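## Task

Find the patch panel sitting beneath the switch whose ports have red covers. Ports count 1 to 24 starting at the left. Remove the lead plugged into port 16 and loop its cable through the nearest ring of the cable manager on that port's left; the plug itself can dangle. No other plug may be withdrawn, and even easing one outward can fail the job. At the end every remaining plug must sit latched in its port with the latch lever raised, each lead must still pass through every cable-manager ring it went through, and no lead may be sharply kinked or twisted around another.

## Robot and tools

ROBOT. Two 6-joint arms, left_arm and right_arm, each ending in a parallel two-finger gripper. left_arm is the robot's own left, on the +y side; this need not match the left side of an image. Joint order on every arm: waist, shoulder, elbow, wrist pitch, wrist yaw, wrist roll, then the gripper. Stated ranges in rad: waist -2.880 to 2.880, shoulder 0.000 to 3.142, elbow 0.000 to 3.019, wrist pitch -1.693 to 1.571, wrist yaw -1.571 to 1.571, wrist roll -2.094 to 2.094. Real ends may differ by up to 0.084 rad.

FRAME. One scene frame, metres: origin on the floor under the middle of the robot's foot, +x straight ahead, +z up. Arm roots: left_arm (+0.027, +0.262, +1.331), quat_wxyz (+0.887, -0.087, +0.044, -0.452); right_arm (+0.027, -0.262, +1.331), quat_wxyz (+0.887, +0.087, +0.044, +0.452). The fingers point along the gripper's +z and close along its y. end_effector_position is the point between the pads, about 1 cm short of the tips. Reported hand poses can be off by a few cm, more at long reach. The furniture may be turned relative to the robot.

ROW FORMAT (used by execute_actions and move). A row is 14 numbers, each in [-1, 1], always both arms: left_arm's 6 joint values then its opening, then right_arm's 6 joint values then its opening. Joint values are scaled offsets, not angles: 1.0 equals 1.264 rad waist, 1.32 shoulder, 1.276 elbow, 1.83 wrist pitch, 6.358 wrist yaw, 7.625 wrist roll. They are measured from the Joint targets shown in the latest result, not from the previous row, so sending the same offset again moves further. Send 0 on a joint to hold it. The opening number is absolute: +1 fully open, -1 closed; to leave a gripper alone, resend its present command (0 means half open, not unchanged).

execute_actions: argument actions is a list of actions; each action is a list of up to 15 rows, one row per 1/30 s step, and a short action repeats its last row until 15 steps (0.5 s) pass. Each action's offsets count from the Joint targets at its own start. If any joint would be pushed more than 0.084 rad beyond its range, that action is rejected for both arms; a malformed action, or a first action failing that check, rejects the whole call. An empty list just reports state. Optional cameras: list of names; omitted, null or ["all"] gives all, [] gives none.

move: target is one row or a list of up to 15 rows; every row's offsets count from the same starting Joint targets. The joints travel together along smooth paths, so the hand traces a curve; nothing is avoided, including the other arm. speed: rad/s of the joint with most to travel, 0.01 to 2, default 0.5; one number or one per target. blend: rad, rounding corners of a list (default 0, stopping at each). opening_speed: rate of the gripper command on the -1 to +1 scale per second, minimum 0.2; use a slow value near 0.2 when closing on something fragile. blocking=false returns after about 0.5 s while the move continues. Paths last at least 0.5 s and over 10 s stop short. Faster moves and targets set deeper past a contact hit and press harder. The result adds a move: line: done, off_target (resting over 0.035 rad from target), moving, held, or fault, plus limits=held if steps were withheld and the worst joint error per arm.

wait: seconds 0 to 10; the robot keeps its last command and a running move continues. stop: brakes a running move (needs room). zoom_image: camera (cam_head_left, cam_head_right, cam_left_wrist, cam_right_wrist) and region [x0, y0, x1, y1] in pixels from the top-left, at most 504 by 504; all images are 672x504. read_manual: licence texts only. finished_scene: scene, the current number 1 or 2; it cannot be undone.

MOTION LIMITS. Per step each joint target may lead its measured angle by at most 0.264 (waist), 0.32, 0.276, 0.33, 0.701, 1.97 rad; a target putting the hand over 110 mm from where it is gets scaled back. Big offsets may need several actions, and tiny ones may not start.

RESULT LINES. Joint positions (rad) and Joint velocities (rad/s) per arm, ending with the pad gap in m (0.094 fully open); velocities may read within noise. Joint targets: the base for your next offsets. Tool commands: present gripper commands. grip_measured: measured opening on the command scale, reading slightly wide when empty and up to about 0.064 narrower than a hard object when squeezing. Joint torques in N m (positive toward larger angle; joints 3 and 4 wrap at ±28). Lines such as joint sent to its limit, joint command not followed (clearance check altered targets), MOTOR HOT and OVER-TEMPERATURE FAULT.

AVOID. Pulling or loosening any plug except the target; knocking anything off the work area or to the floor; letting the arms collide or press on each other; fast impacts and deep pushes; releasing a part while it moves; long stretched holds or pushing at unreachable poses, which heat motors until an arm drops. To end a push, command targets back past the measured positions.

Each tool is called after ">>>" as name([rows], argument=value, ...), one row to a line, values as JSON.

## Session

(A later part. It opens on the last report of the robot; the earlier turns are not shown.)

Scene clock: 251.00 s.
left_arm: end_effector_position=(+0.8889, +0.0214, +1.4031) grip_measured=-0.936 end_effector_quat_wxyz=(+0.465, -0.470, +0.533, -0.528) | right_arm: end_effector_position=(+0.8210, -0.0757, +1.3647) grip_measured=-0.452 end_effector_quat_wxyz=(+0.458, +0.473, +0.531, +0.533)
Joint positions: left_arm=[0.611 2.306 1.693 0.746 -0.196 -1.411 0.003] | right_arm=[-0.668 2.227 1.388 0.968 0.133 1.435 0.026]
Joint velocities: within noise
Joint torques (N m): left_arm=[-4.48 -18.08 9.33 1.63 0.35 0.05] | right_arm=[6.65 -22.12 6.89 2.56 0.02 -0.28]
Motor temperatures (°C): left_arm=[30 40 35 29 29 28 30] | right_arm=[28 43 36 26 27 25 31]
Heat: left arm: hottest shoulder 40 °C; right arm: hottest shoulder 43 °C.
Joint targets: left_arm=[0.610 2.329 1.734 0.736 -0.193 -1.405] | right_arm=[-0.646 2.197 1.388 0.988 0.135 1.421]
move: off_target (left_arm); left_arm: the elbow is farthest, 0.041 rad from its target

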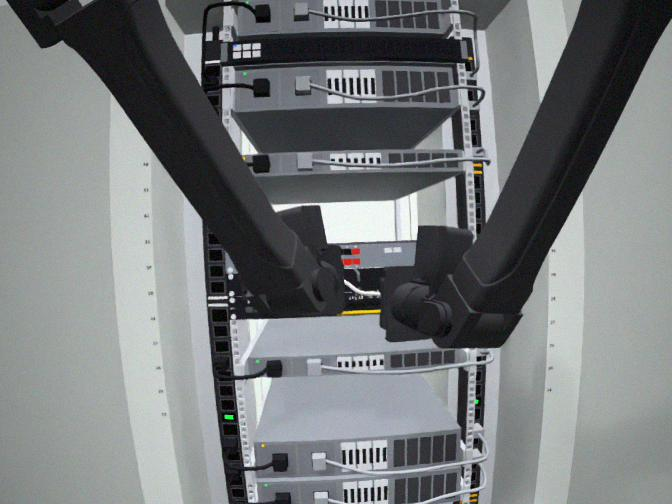

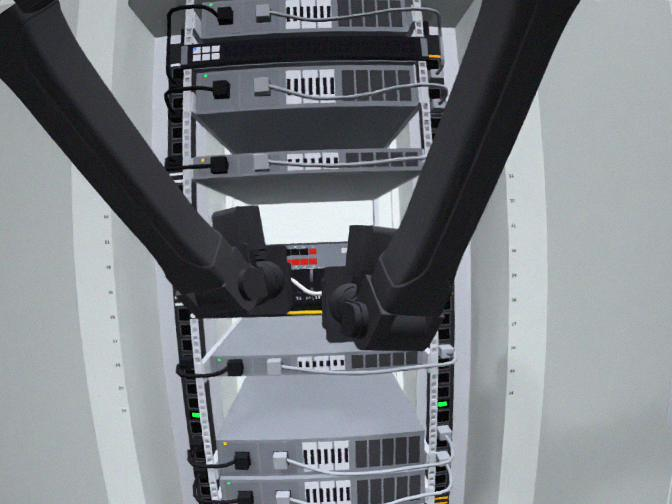

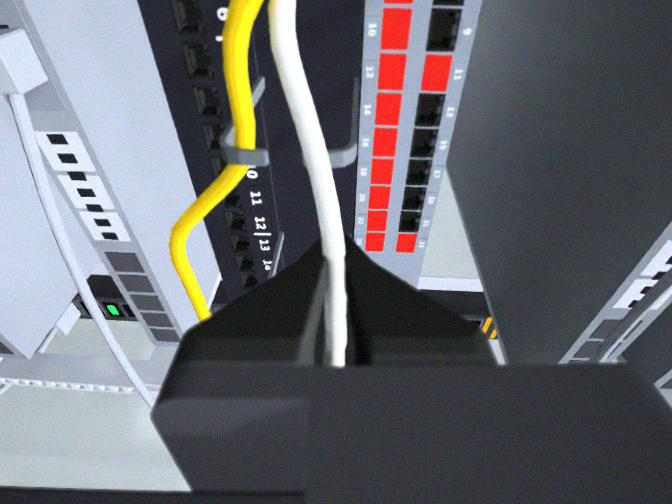

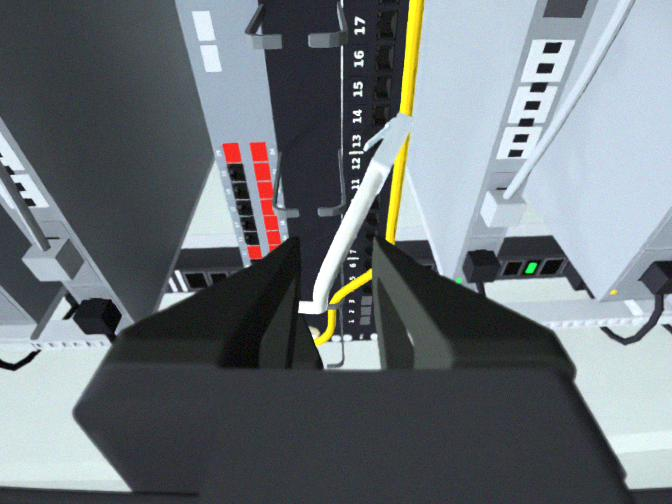

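>>> move(target=[0,0,0,0,0,0,-1.0,0,0.0826,0.1426,-0.0533,0,0,-0.45], speed=0.2, cameras=["cam_right_wrist"])

>>> zoom_image(camera="cam_right_wrist", region=[200, 60, 500, 380])

Scene clock: 253.40 s.
left_arm: end_effector_position=(+0.8889, +0.0214, +1.4031) grip_measured=-0.936 end_effector_quat_wxyz=(+0.465, -0.470, +0.533, -0.528) | right_arm: end_effector_position=(+0.8532, -0.0653, +1.3540) grip_measured=-0.452 end_effector_quat_wxyz=(+0.456, +0.475, +0.534, +0.530)
Joint positions: left_arm=[0.611 2.306 1.693 0.746 -0.196 -1.411 0.003] | right_arm=[-0.668 2.297 1.521 0.896 0.133 1.435 0.026]
Joint velocities: within noise
Joint torques (N m): left_arm=[-3.96 -17.79 9.57 1.57 0.31 0.01] | right_arm=[6.71 -20.25 11.67 1.47 0 -0.3]
Motor temperatures (°C): left_arm=[30 41 36 29 29 28 30] | right_arm=[28 43 36 26 27 25 30]
Heat: left arm: hottest shoulder 41 °C; right arm: hottest shoulder 43 °C.
Joint targets: left_arm=[0.610 2.329 1.734 0.736 -0.193 -1.405] | right_arm=[-0.646 2.307 1.569 0.890 0.135 1.421]
move: off_target (left_arm, right_arm); left_arm: the elbow is farthest, 0.041 rad from its target; right_arm: the elbow is farthest, 0.049 rad from its target
Images, in order (width x height): cam_right_wrist 672x504.

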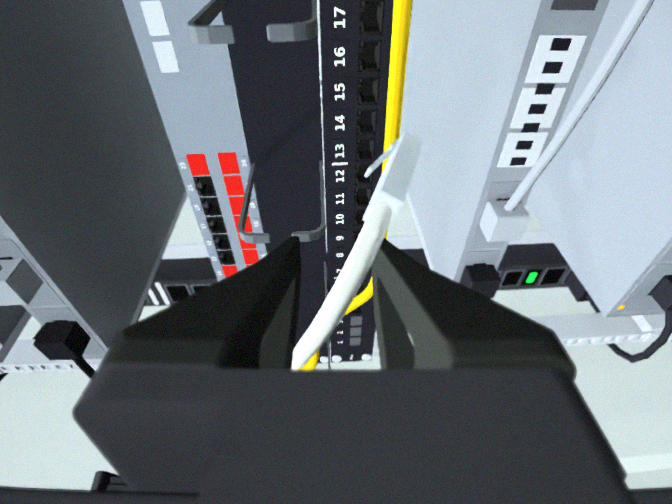

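Scaled by 1.575 from the camera's 672x504 image, which has a finer 960x720 frame.

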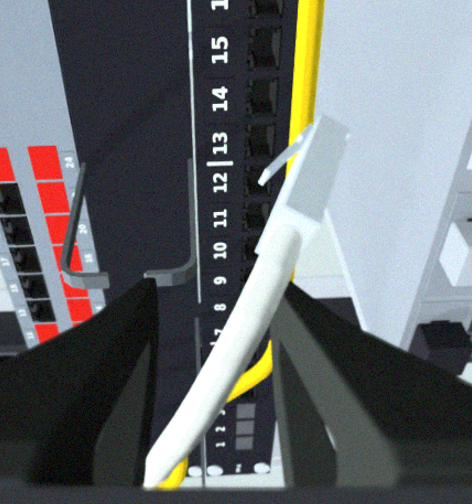

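>>> move(target=[0,0,0,0,0,0,-1.0,0,0,0,0,0,0,-1.0], opening_speed=0.4, cameras=["cam_right_wrist","cam_left_wrist","cam_head_left"])

>>> zoom_image(camera="cam_right_wrist", region=[200, 60, 500, 380])

Scene clock: 255.70 s.
left_arm: end_effector_position=(+0.8885, +0.0208, +1.3992) grip_measured=-0.936 end_effector_quat_wxyz=(+0.464, -0.470, +0.536, -0.525) | right_arm: end_effector_position=(+0.8548, -0.0640, +1.3570) grip_measured=-0.954 end_effector_quat_wxyz=(+0.457, +0.474, +0.533, +0.532)
Joint positions: left_arm=[0.611 2.31 1.693 0.744 -0.196 -1.408 0.003] | right_arm=[-0.666 2.297 1.527 0.896 0.133 1.435 0.002]
Joint velocities: within noise
Joint torques (N m): left_arm=[-3.96 -18.61 9.46 1.52 0.33 0.02] | right_arm=[6.48 -20.31 11.19 1.5 0 -0.28]
Motor temperatures (°C): left_arm=[30 41 36 29 29 28 30] | right_arm=[28 42 37 26 27 25 30]
Heat: left arm: hottest shoulder 41 °C; right arm: hottest shoulder 42 °C.
Joint targets: left_arm=[0.610 2.329 1.734 0.736 -0.193 -1.405] | right_arm=[-0.646 2.307 1.570 0.890 0.135 1.421]
move: off_target (left_arm, right_arm); left_arm: the elbow is farthest, 0.041 rad from its target; right_arm: the elbow is farthest, 0.042 rad from its target
Images, in order (width x height): cam_head_left 672x504, cam_left_wrist 672x504, cam_right_wrist 672x504.

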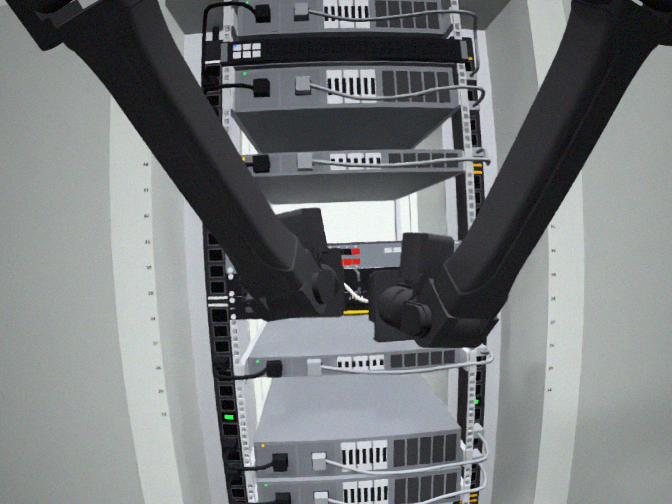

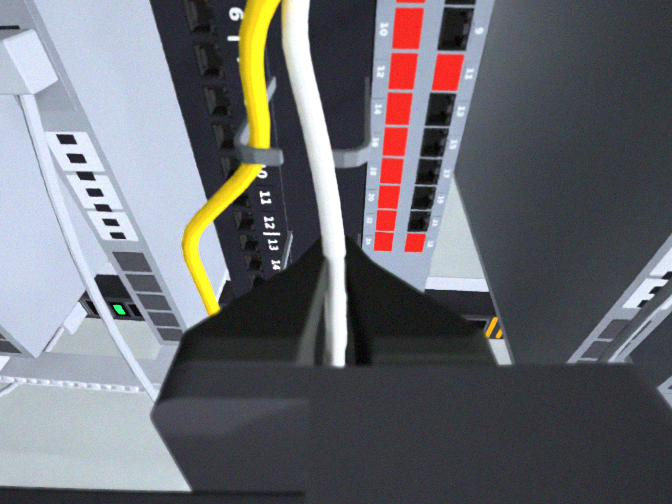

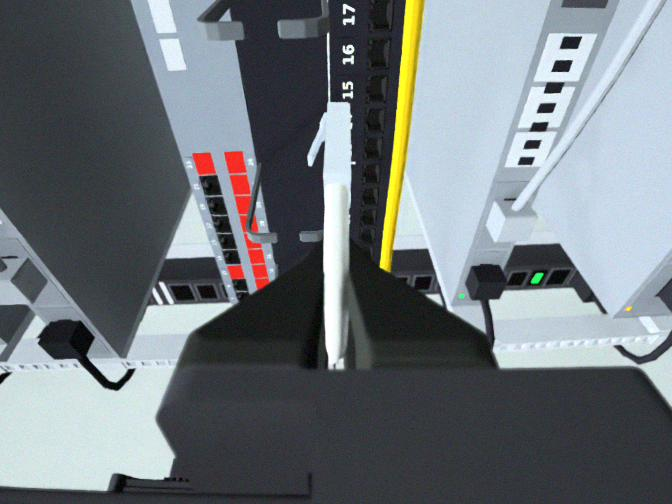

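Scaled by 1.575 from the camera's 672x504 image, which has a finer 960x720 frame.

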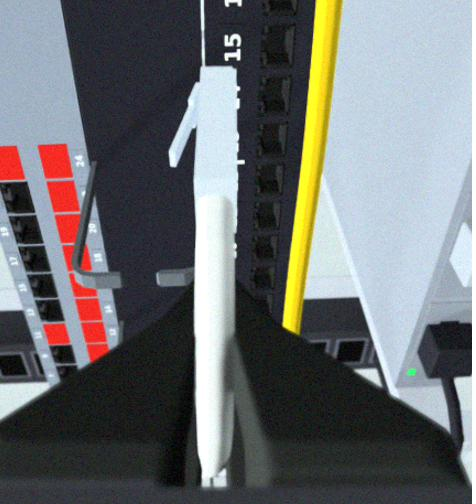

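>>> move(target=[-0.0079,0.0258,-0.0772,0.0546,0,0,-1.0,-0.0348,0,0,0,0,0,-1.0], speed=0.12)

>>> zoom_image(camera="cam_left_wrist", region=[200, 40, 480, 320])

>>> zoom_image(camera="cam_right_wrist", region=[200, 60, 500, 380])

>>> zoom_image(camera="cam_head_left", region=[280, 220, 480, 330])

Scene clock: 258.57 s.
left_arm: end_effector_position=(+0.8772, +0.0226, +1.3864) grip_measured=-0.936 end_effector_quat_wxyz=(+0.470, -0.467, +0.528, -0.531) | right_arm: end_effector_position=(+0.8560, -0.0701, +1.3539) grip_measured=-0.956 end_effector_quat_wxyz=(+0.458, +0.477, +0.533, +0.528)
Joint positions: left_arm=[0.611 2.323 1.654 0.821 -0.197 -1.407 0.003] | right_arm=[-0.674 2.299 1.527 0.894 0.136 1.435 0.002]
Joint velocities: within noise
Joint torques (N m): left_arm=[-5.01 -16.44 5.24 2.55 0.37 0.01] | right_arm=[3.37 -20.54 11.17 1.63 -0.13 -0.27]
Motor temperatures (°C): left_arm=[30 40 36 29 29 28 30] | right_arm=[28 42 37 26 26 25 31]
Heat: left arm: hottest shoulder 40 °C; right arm: hottest shoulder 42 °C.
Joint targets: left_arm=[0.600 2.363 1.635 0.836 -0.193 -1.404] | right_arm=[-0.690 2.307 1.570 0.890 0.135 1.421]
move: off_target (left_arm, right_arm); left_arm: the shoulder is farthest, 0.040 rad from its target; right_arm: the elbow is farthest, 0.043 rad from its target

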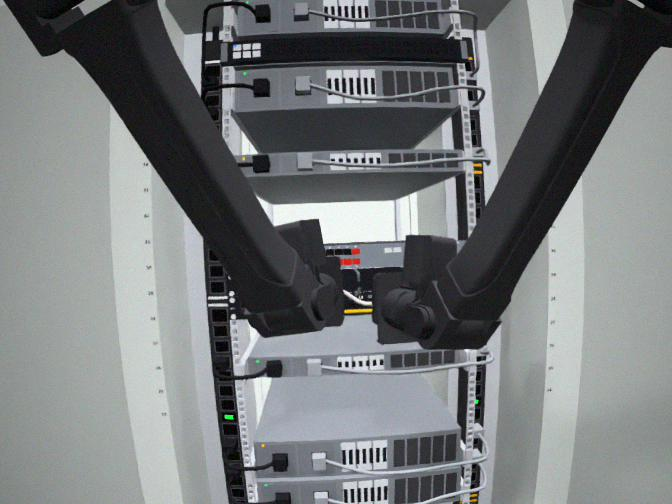

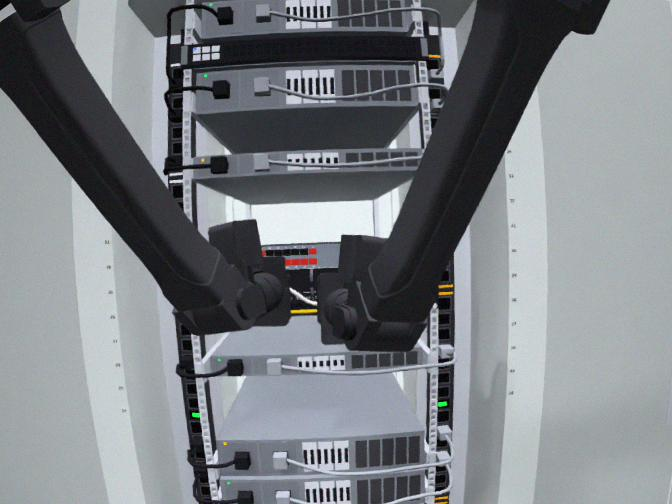

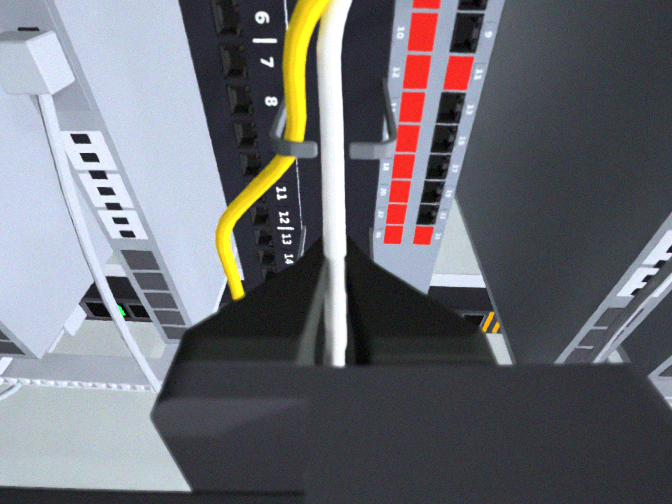

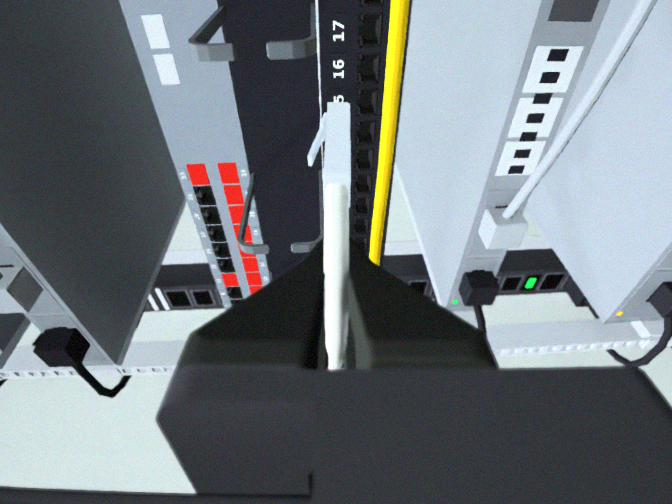

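Scaled by 1.800 from the camera's 672x504 image, which has a finer 960x720 frame.

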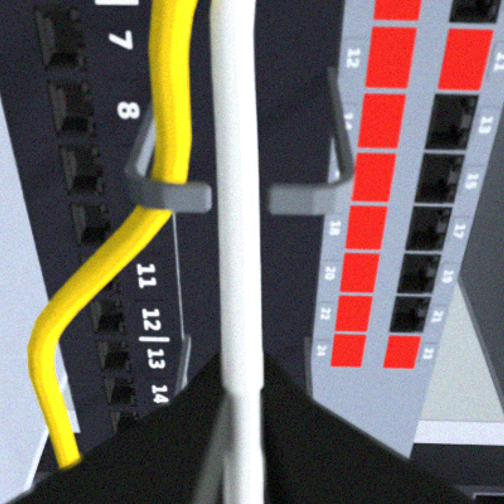

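Scaled by 1.575 from the camera's 672x504 image, which has a finer 960x720 frame.

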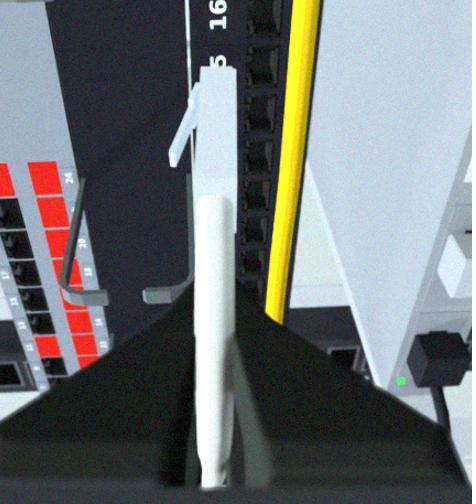

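Scaled by 2.520 from the camera's 672x504 image, which has a finer 960x720 frame.

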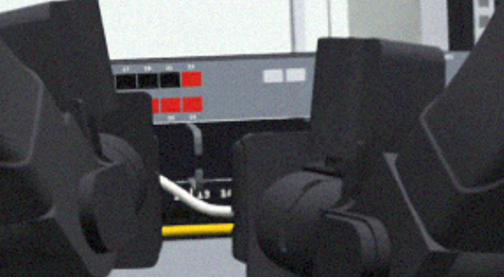

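>>> move(target=[0,0,0.047,-0.0137,0,0,-1.0,-0.0016,-0.0708,-0.0517,-0.024,-0.001,0,-1.0], speed=0.12)

>>> zoom_image(camera="cam_right_wrist", region=[200, 60, 500, 380])

>>> zoom_image(camera="cam_head_left", region=[280, 220, 480, 330])

Scene clock: 261.20 s.
left_arm: end_effector_position=(+0.8801, +0.0224, +1.3909) grip_measured=-0.936 end_effector_quat_wxyz=(+0.472, -0.466, +0.524, -0.534) | right_arm: end_effector_position=(+0.8521, -0.0719, +1.3657) grip_measured=-0.956 end_effector_quat_wxyz=(+0.451, +0.479, +0.544, +0.521)
Joint positions: left_arm=[0.611 2.324 1.666 0.821 -0.197 -1.407 0.003] | right_arm=[-0.674 2.254 1.499 0.847 0.13 1.433 0.002]
Joint velocities: within noise
Joint torques (N m): left_arm=[-5.07 -16.79 8.55 1.48 0.38 0.02] | right_arm=[3.02 -24.06 7.95 1.73 -0.11 -0.25]
Motor temperatures (°C): left_arm=[30 40 36 29 29 28 30] | right_arm=[28 42 37 26 26 25 31]
Heat: left arm: hottest shoulder 40 °C; right arm: hottest shoulder 42 °C.
Joint targets: left_arm=[0.600 2.363 1.696 0.811 -0.193 -1.405] | right_arm=[-0.692 2.213 1.503 0.846 0.129 1.421]
move: off_target (left_arm, right_arm); left_arm: the shoulder is farthest, 0.039 rad from its target; right_arm: the shoulder is farthest, 0.040 rad from its target

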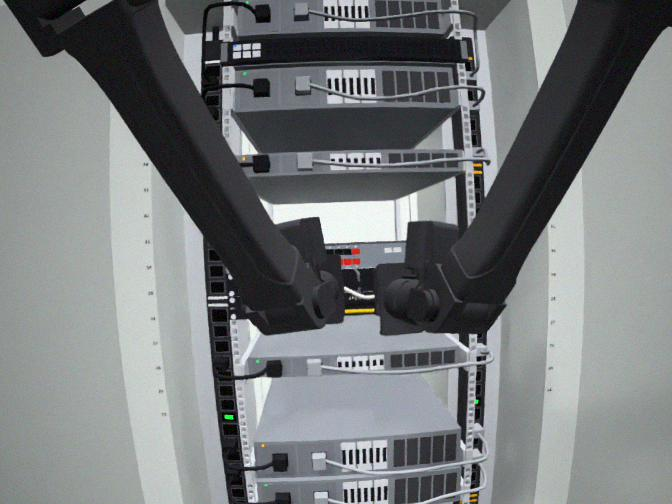

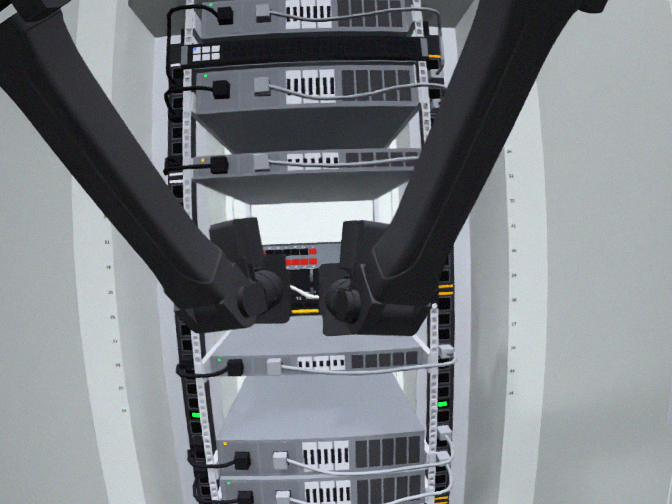

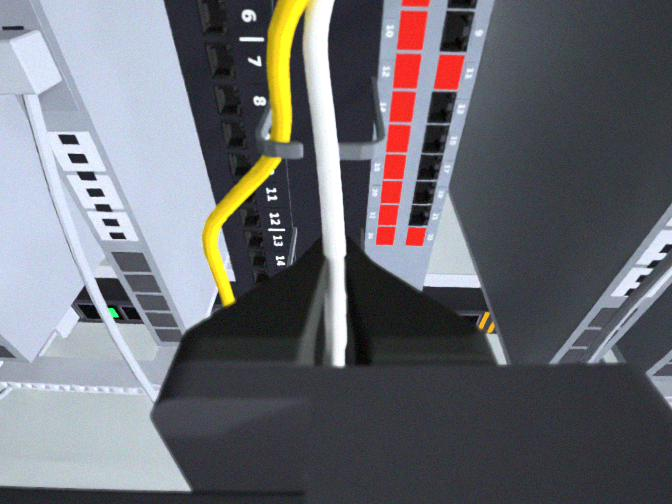

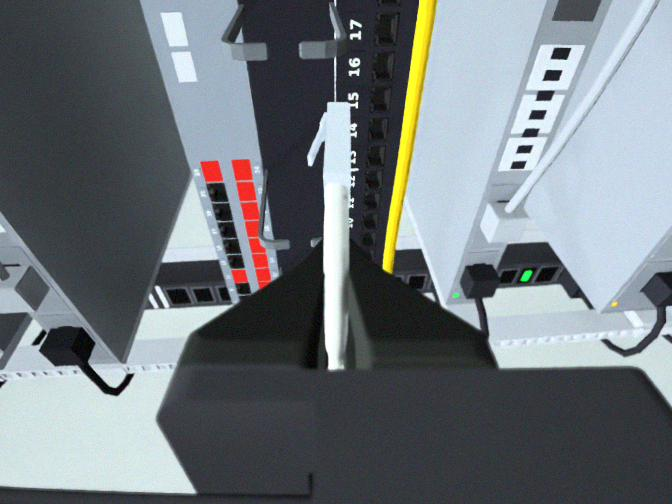

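Scaled by 1.575 from the camera's 672x504 image, which has a finer 960x720 frame.

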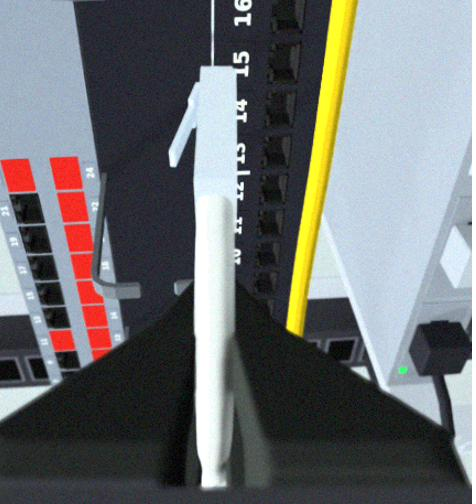

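Scaled by 2.520 from the camera's 672x504 image, which has a finer 960x720 frame.

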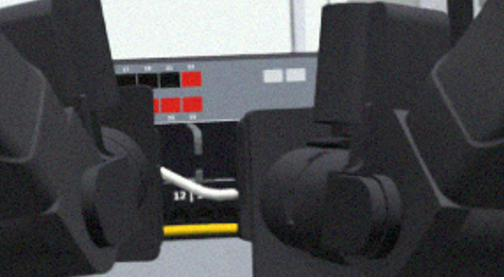

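>>> move(target=[0,0,0,0,0,0,-1.0,-0.0127,-0.0053,0.0447,0.015,-0.002,0,-1.0], speed=0.12, cameras=["cam_head_left","cam_right_wrist","cam_left_wrist"])

>>> zoom_image(camera="cam_head_left", region=[280, 220, 480, 330])

Scene clock: 263.03 s.
left_arm: end_effector_position=(+0.8800, +0.0220, +1.3910) grip_measured=-0.937 end_effector_quat_wxyz=(+0.472, -0.465, +0.524, -0.534) | right_arm: end_effector_position=(+0.8541, -0.0749, +1.3690) grip_measured=-0.956 end_effector_quat_wxyz=(+0.450, +0.475, +0.544, +0.525)
Joint positions: left_arm=[0.611 2.324 1.666 0.821 -0.196 -1.407 0.003] | right_arm=[-0.68 2.251 1.501 0.847 0.115 1.432 0.002]
Joint velocities: within noise
Joint torques (N m): left_arm=[-4.31 -16.03 8.54 1.37 0.4 0.02] | right_arm=[2.08 -24.29 12.81 2.86 -0.05 -0.25]
Motor temperatures (°C): left_arm=[30 40 36 29 29 28 30] | right_arm=[28 42 38 26 26 25 31]
Heat: left arm: hottest shoulder 40 °C; right arm: hottest shoulder 42 °C.
Joint targets: left_arm=[0.601 2.363 1.696 0.811 -0.193 -1.405] | right_arm=[-0.708 2.206 1.560 0.874 0.116 1.421]
move: off_target (left_arm, right_arm); left_arm: the shoulder is farthest, 0.039 rad from its target; right_arm: the elbow is farthest, 0.059 rad from its target
Images, in order (width x height): cam_head_left 672x504, cam_left_wrist 672x504, cam_right_wrist 672x504.

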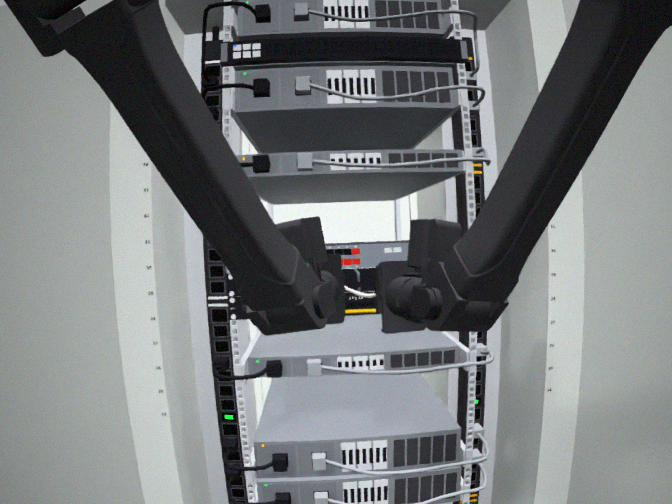

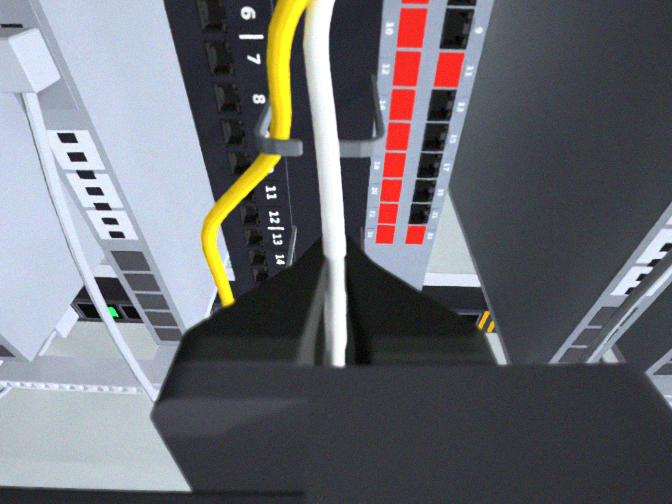

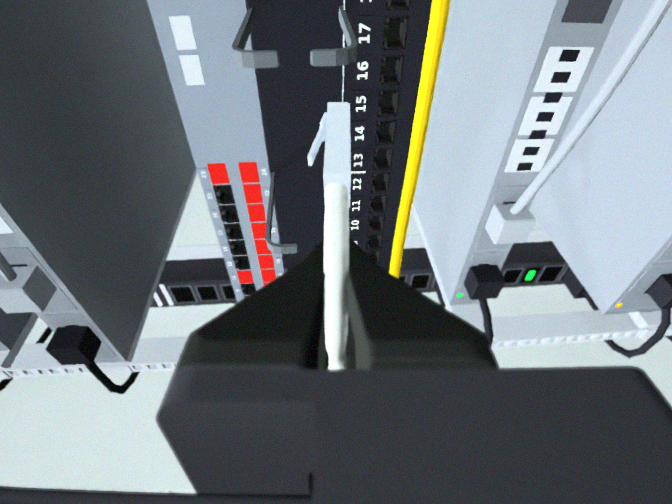

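Scaled by 2.520 from the camera's 672x504 image, which has a finer 960x720 frame.

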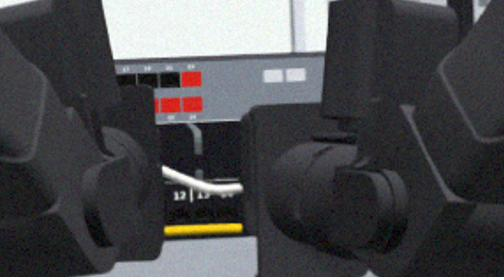

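>>> move(target=[0,0,0,0,0,0,-1.0,-0.01,-0.008,0.018,0.008,-0.0005,0,-1.0], speed=0.12, cameras=["cam_head_left","cam_right_wrist","cam_left_wrist"])

>>> zoom_image(camera="cam_head_left", region=[280, 220, 480, 330])

Scene clock: 264.10 s.
left_arm: end_effector_position=(+0.8807, +0.0197, +1.3939) grip_measured=-0.937 end_effector_quat_wxyz=(+0.472, -0.464, +0.523, -0.536) | right_arm: end_effector_position=(+0.8607, -0.0813, +1.3798) grip_measured=-0.956 end_effector_quat_wxyz=(+0.459, +0.471, +0.535, +0.530)
Joint positions: left_arm=[0.608 2.324 1.67 0.821 -0.196 -1.407 0.003] | right_arm=[-0.688 2.249 1.517 0.857 0.11 1.429 0.002]
Joint velocities: within noise
Joint torques (N m): left_arm=[-5.25 -16.21 8.29 1.66 0.34 -0.01] | right_arm=[1.73 -25.35 13.52 3.11 0.05 -0.22]
Motor temperatures (°C): left_arm=[30 40 36 29 29 28 30] | right_arm=[28 42 38 26 26 25 31]
Heat: left arm: hottest shoulder 40 °C; right arm: hottest shoulder 42 °C.
Joint targets: left_arm=[0.601 2.363 1.696 0.811 -0.193 -1.405] | right_arm=[-0.721 2.195 1.583 0.888 0.113 1.421]
move: off_target (left_arm, right_arm); left_arm: the shoulder is farthest, 0.039 rad from its target; right_arm: the elbow is farthest, 0.066 rad from its target
Images, in order (width x height): cam_head_left 672x504, cam_left_wrist 672x504, cam_right_wrist 672x504.

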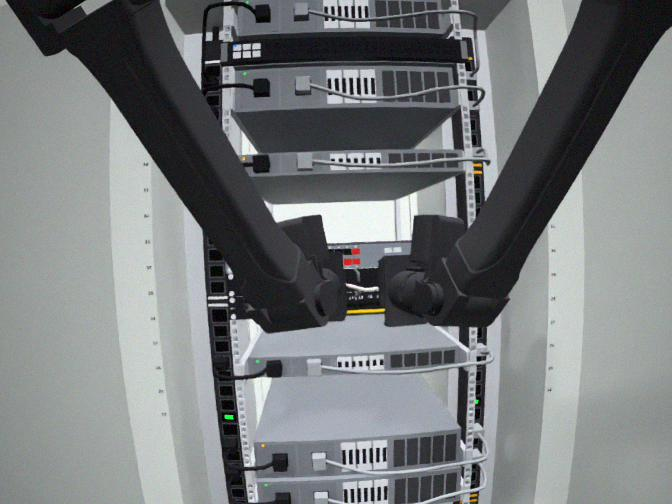

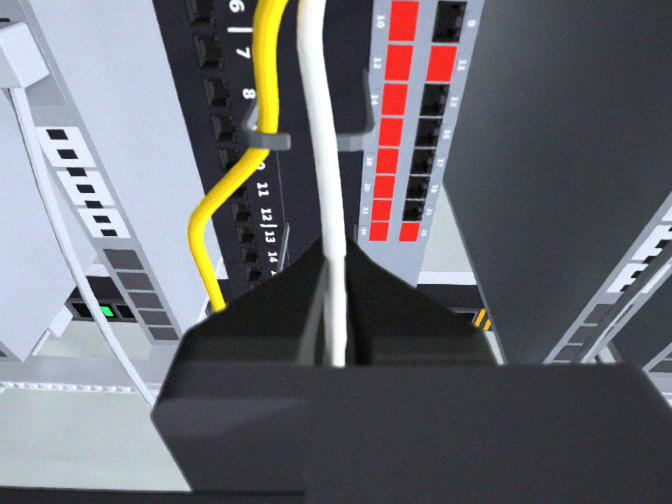

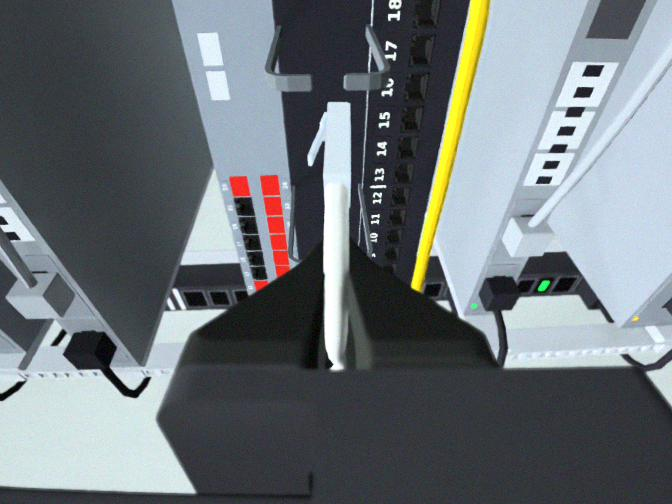

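Scaled by 2.520 from the camera's 672x504 image, which has a finer 960x720 frame.

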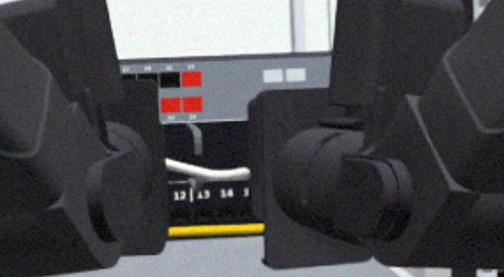

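>>> move(target=[0.004,0.0061,0,0,0,0,-1.0,0,0.0379,0,-0.0191,0,0,-1.0], speed=0.1, cameras=["cam_head_left","cam_left_wrist"])

>>> zoom_image(camera="cam_head_left", region=[280, 220, 480, 330])

>>> zoom_image(camera="cam_left_wrist", region=[200, 40, 480, 320])

Scene clock: 266.33 s.
left_arm: end_effector_position=(+0.8806, +0.0196, +1.3933) grip_measured=-0.937 end_effector_quat_wxyz=(+0.472, -0.464, +0.524, -0.536) | right_arm: end_effector_position=(+0.8606, -0.0811, +1.3782) grip_measured=-0.956 end_effector_quat_wxyz=(+0.457, +0.472, +0.538, +0.528)
Joint positions: left_arm=[0.608 2.325 1.67 0.821 -0.196 -1.407 0.003] | right_arm=[-0.688 2.249 1.517 0.85 0.11 1.428 0.002]
Joint velocities: within noise
Joint torques (N m): left_arm=[-4.13 -16.67 8.09 1.46 0.32 0.01] | right_arm=[1.79 -21.36 13.57 1.91 0.06 -0.19]
Motor temperatures (°C): left_arm=[30 40 36 29 29 28 30] | right_arm=[28 43 38 26 26 25 31]
Heat: left arm: hottest shoulder 40 °C; right arm: hottest shoulder 43 °C.
Joint targets: left_arm=[0.606 2.371 1.696 0.811 -0.193 -1.405] | right_arm=[-0.720 2.245 1.583 0.853 0.113 1.421]
move: off_target (left_arm, right_arm); left_arm: the shoulder is farthest, 0.046 rad from its target; right_arm: the elbow is farthest, 0.066 rad from its target
Images, in order (width x height): cam_head_left 672x504, cam_left_wrist 672x504.

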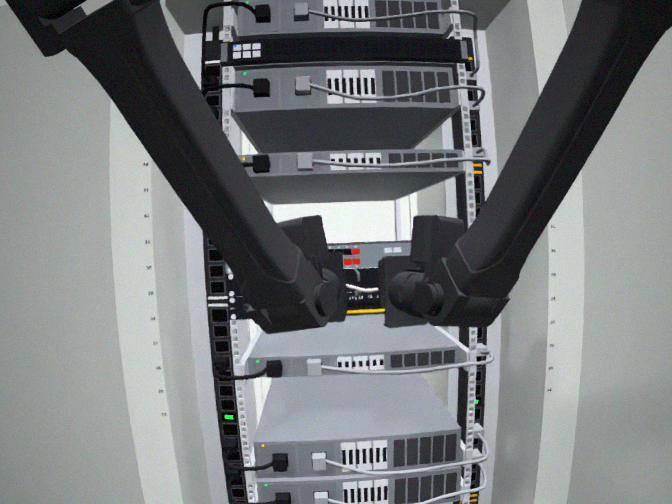

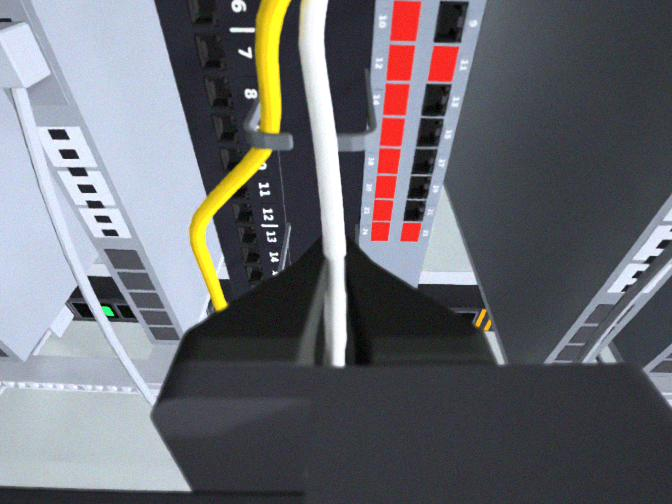

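Scaled by 2.520 from the camera's 672x504 image, which has a finer 960x720 frame.

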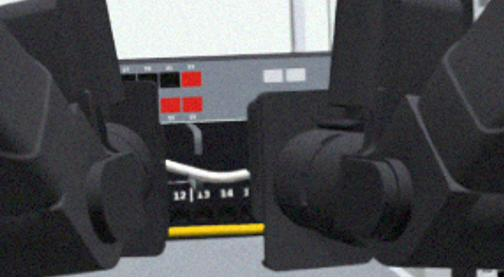

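Scaled by 1.800 from the camera's 672x504 image, which has a finer 960x720 frame.

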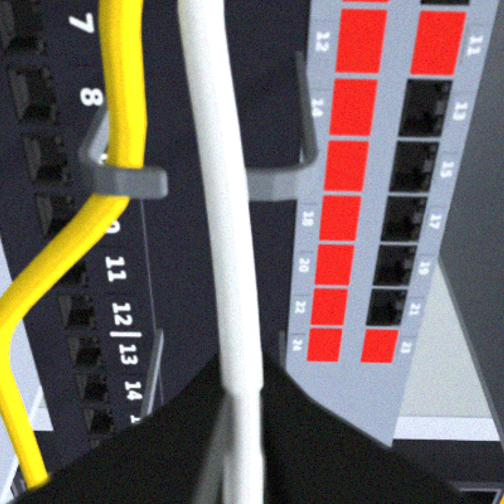

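>>> execute_actions(actions=[], cameras=["cam_head_left","cam_left_wrist","cam_right_wrist"])

>>> zoom_image(camera="cam_head_left", region=[280, 180, 440, 300])

>>> zoom_image(camera="cam_left_wrist", region=[240, 160, 500, 355])

>>> zoom_image(camera="cam_right_wrist", region=[160, 160, 420, 355])

Scene clock: 268.03 s.
left_arm: end_effector_position=(+0.8806, +0.0196, +1.3930) grip_measured=-0.937 end_effector_quat_wxyz=(+0.472, -0.464, +0.524, -0.536) | right_arm: end_effector_position=(+0.8606, -0.0811, +1.3780) grip_measured=-0.956 end_effector_quat_wxyz=(+0.457, +0.472, +0.538, +0.528)
Joint positions: left_arm=[0.608 2.325 1.67 0.821 -0.196 -1.407 0.003] | right_arm=[-0.688 2.249 1.517 0.849 0.11 1.428 0.002]
Joint velocities: within noise
Joint torques (N m): left_arm=[-3.84 -15.91 8.21 1.63 0.36 -0.06] | right_arm=[1.9 -21.13 13.5 1.98 0.06 -0.19]
Motor temperatures (°C): left_arm=[30 40 36 29 29 28 30] | right_arm=[28 43 38 26 26 25 31]
Heat: left arm: hottest shoulder 40 °C; right arm: hottest shoulder 43 °C.
Joint targets: left_arm=[0.606 2.371 1.696 0.811 -0.193 -1.405] | right_arm=[-0.720 2.245 1.583 0.853 0.113 1.421]
Tool commands: left_gripper/opening=-1.0 right_gripper/opening=-1.0
Images, in order (width x height): cam_head_left 672x504, cam_left_wrist 672x504, cam_right_wrist 672x504.

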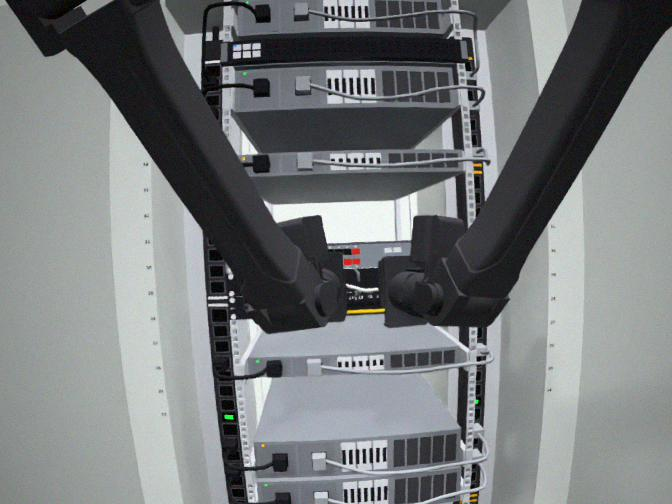

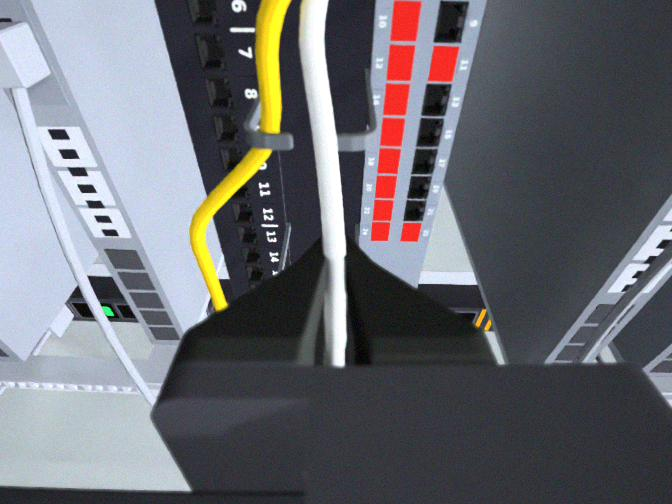

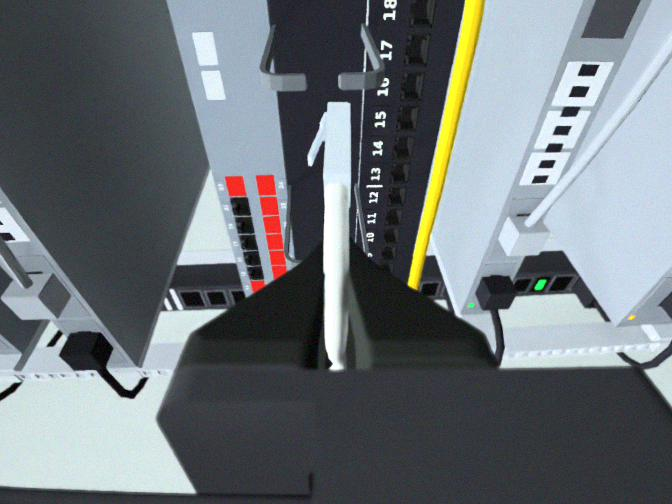

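Scaled by 3.150 from the camera's 672x504 image, which has a finer 960x720 frame.

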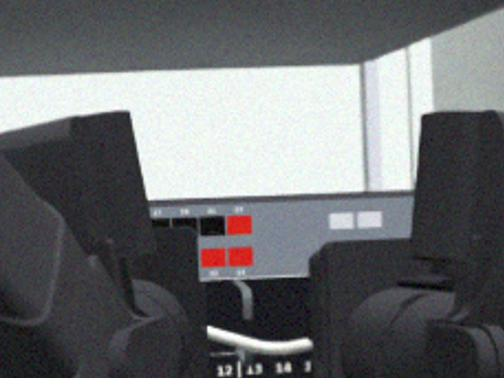

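Scaled by 1.938 from the camera's 672x504 image, which has a finer 960x720 frame.

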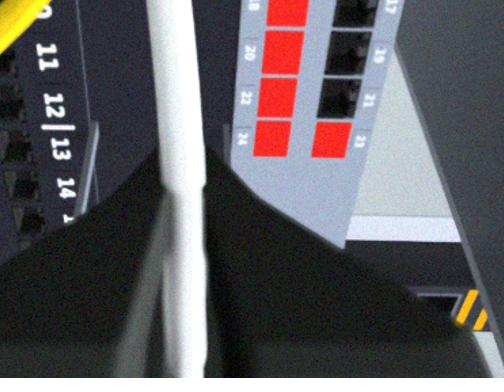

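Scaled by 1.938 from the camera's 672x504 image, which has a finer 960x720 frame.

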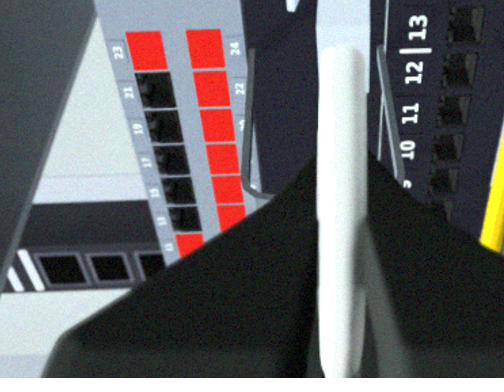

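>>> move(target=[0.0174,0.028,0.0831,-0.0322,0.0006,0,-1,-0.0016,0.0371,0.0572,-0.0317,-0.0013,0,-1], speed=0.08, cameras=["cam_head_left","cam_left_wrist","cam_right_wrist"])

>>> zoom_image(camera="cam_head_left", region=[320, 240, 400, 300])

>>> zoom_image(camera="cam_left_wrist", region=[220, 20, 480, 215])

>>> zoom_image(camera="cam_right_wrist", region=[220, 80, 480, 275])

Scene clock: 271.37 s.
left_arm: end_effector_position=(+0.9015, +0.0180, +1.3890) grip_measured=-0.937 end_effector_quat_wxyz=(+0.472, -0.466, +0.525, -0.534) | right_arm: end_effector_position=(+0.8781, -0.0804, +1.3654) grip_measured=-0.956 end_effector_quat_wxyz=(+0.452, +0.475, +0.545, +0.522)
Joint positions: left_arm=[0.615 2.37 1.762 0.77 -0.193 -1.407 0.003] | right_arm=[-0.696 2.291 1.589 0.796 0.103 1.428 0.002]
Joint velocities: within noise
Joint torques (N m): left_arm=[-2.96 -17.26 9.25 1.36 0.42 0] | right_arm=[2.08 -21.07 13.89 1.74 -0.02 -0.2]
Motor temperatures (°C): left_arm=[30 40 37 29 29 28 30] | right_arm=[28 43 39 26 26 25 31]
Heat: left arm: hottest shoulder 40 °C; right arm: hottest shoulder 43 °C.
Joint targets: left_arm=[0.628 2.408 1.802 0.752 -0.190 -1.405] | right_arm=[-0.723 2.294 1.656 0.795 0.105 1.421]
move: off_target (left_arm, right_arm); left_arm: the elbow is farthest, 0.040 rad from its target; right_arm: the elbow is farthest, 0.067 rad from its target
Images, in order (width x height): cam_head_left 672x504, cam_left_wrist 672x504, cam_right_wrist 672x504.

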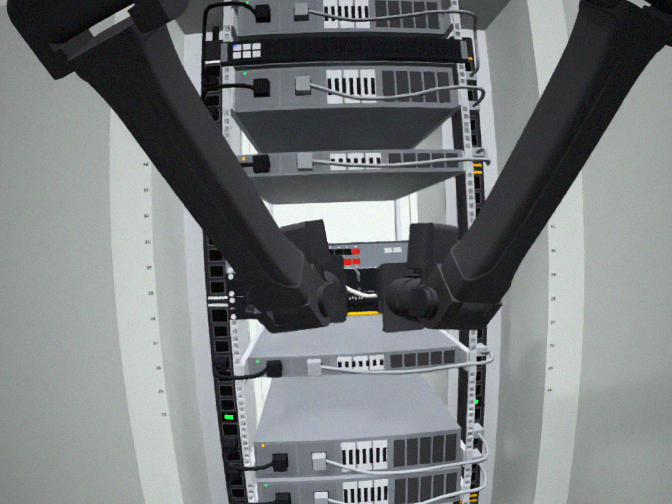

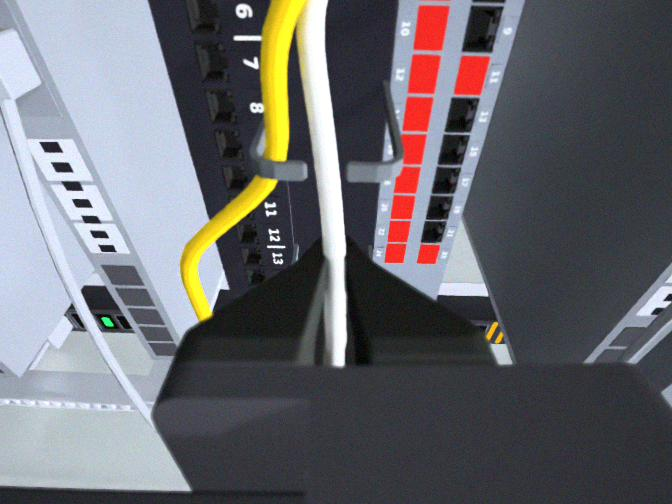

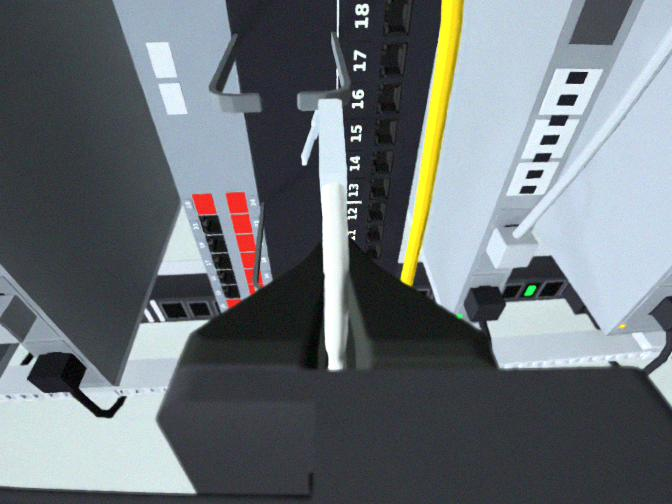

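Scaled by 6.300 from the camera's 672x504 image, which has a finer 960x720 frame.

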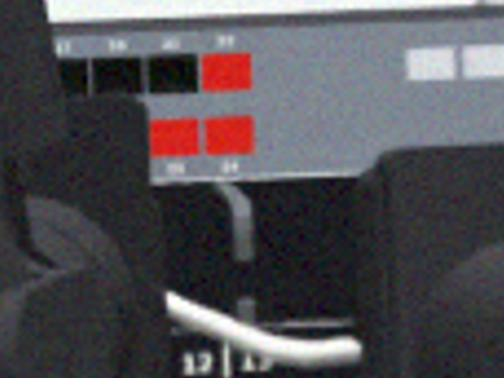

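Scaled by 1.938 from the camera's 672x504 image, which has a finer 960x720 frame.

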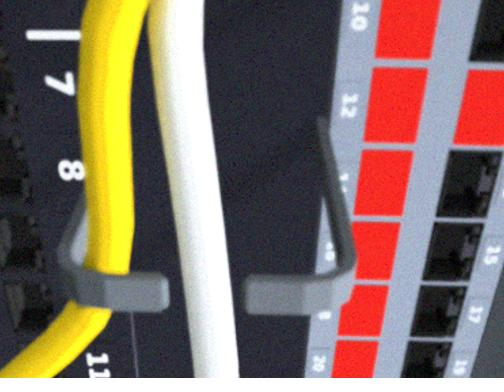

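Scaled by 1.938 from the camera's 672x504 image, which has a finer 960x720 frame.

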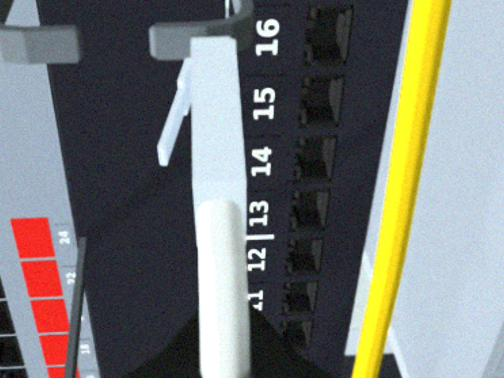

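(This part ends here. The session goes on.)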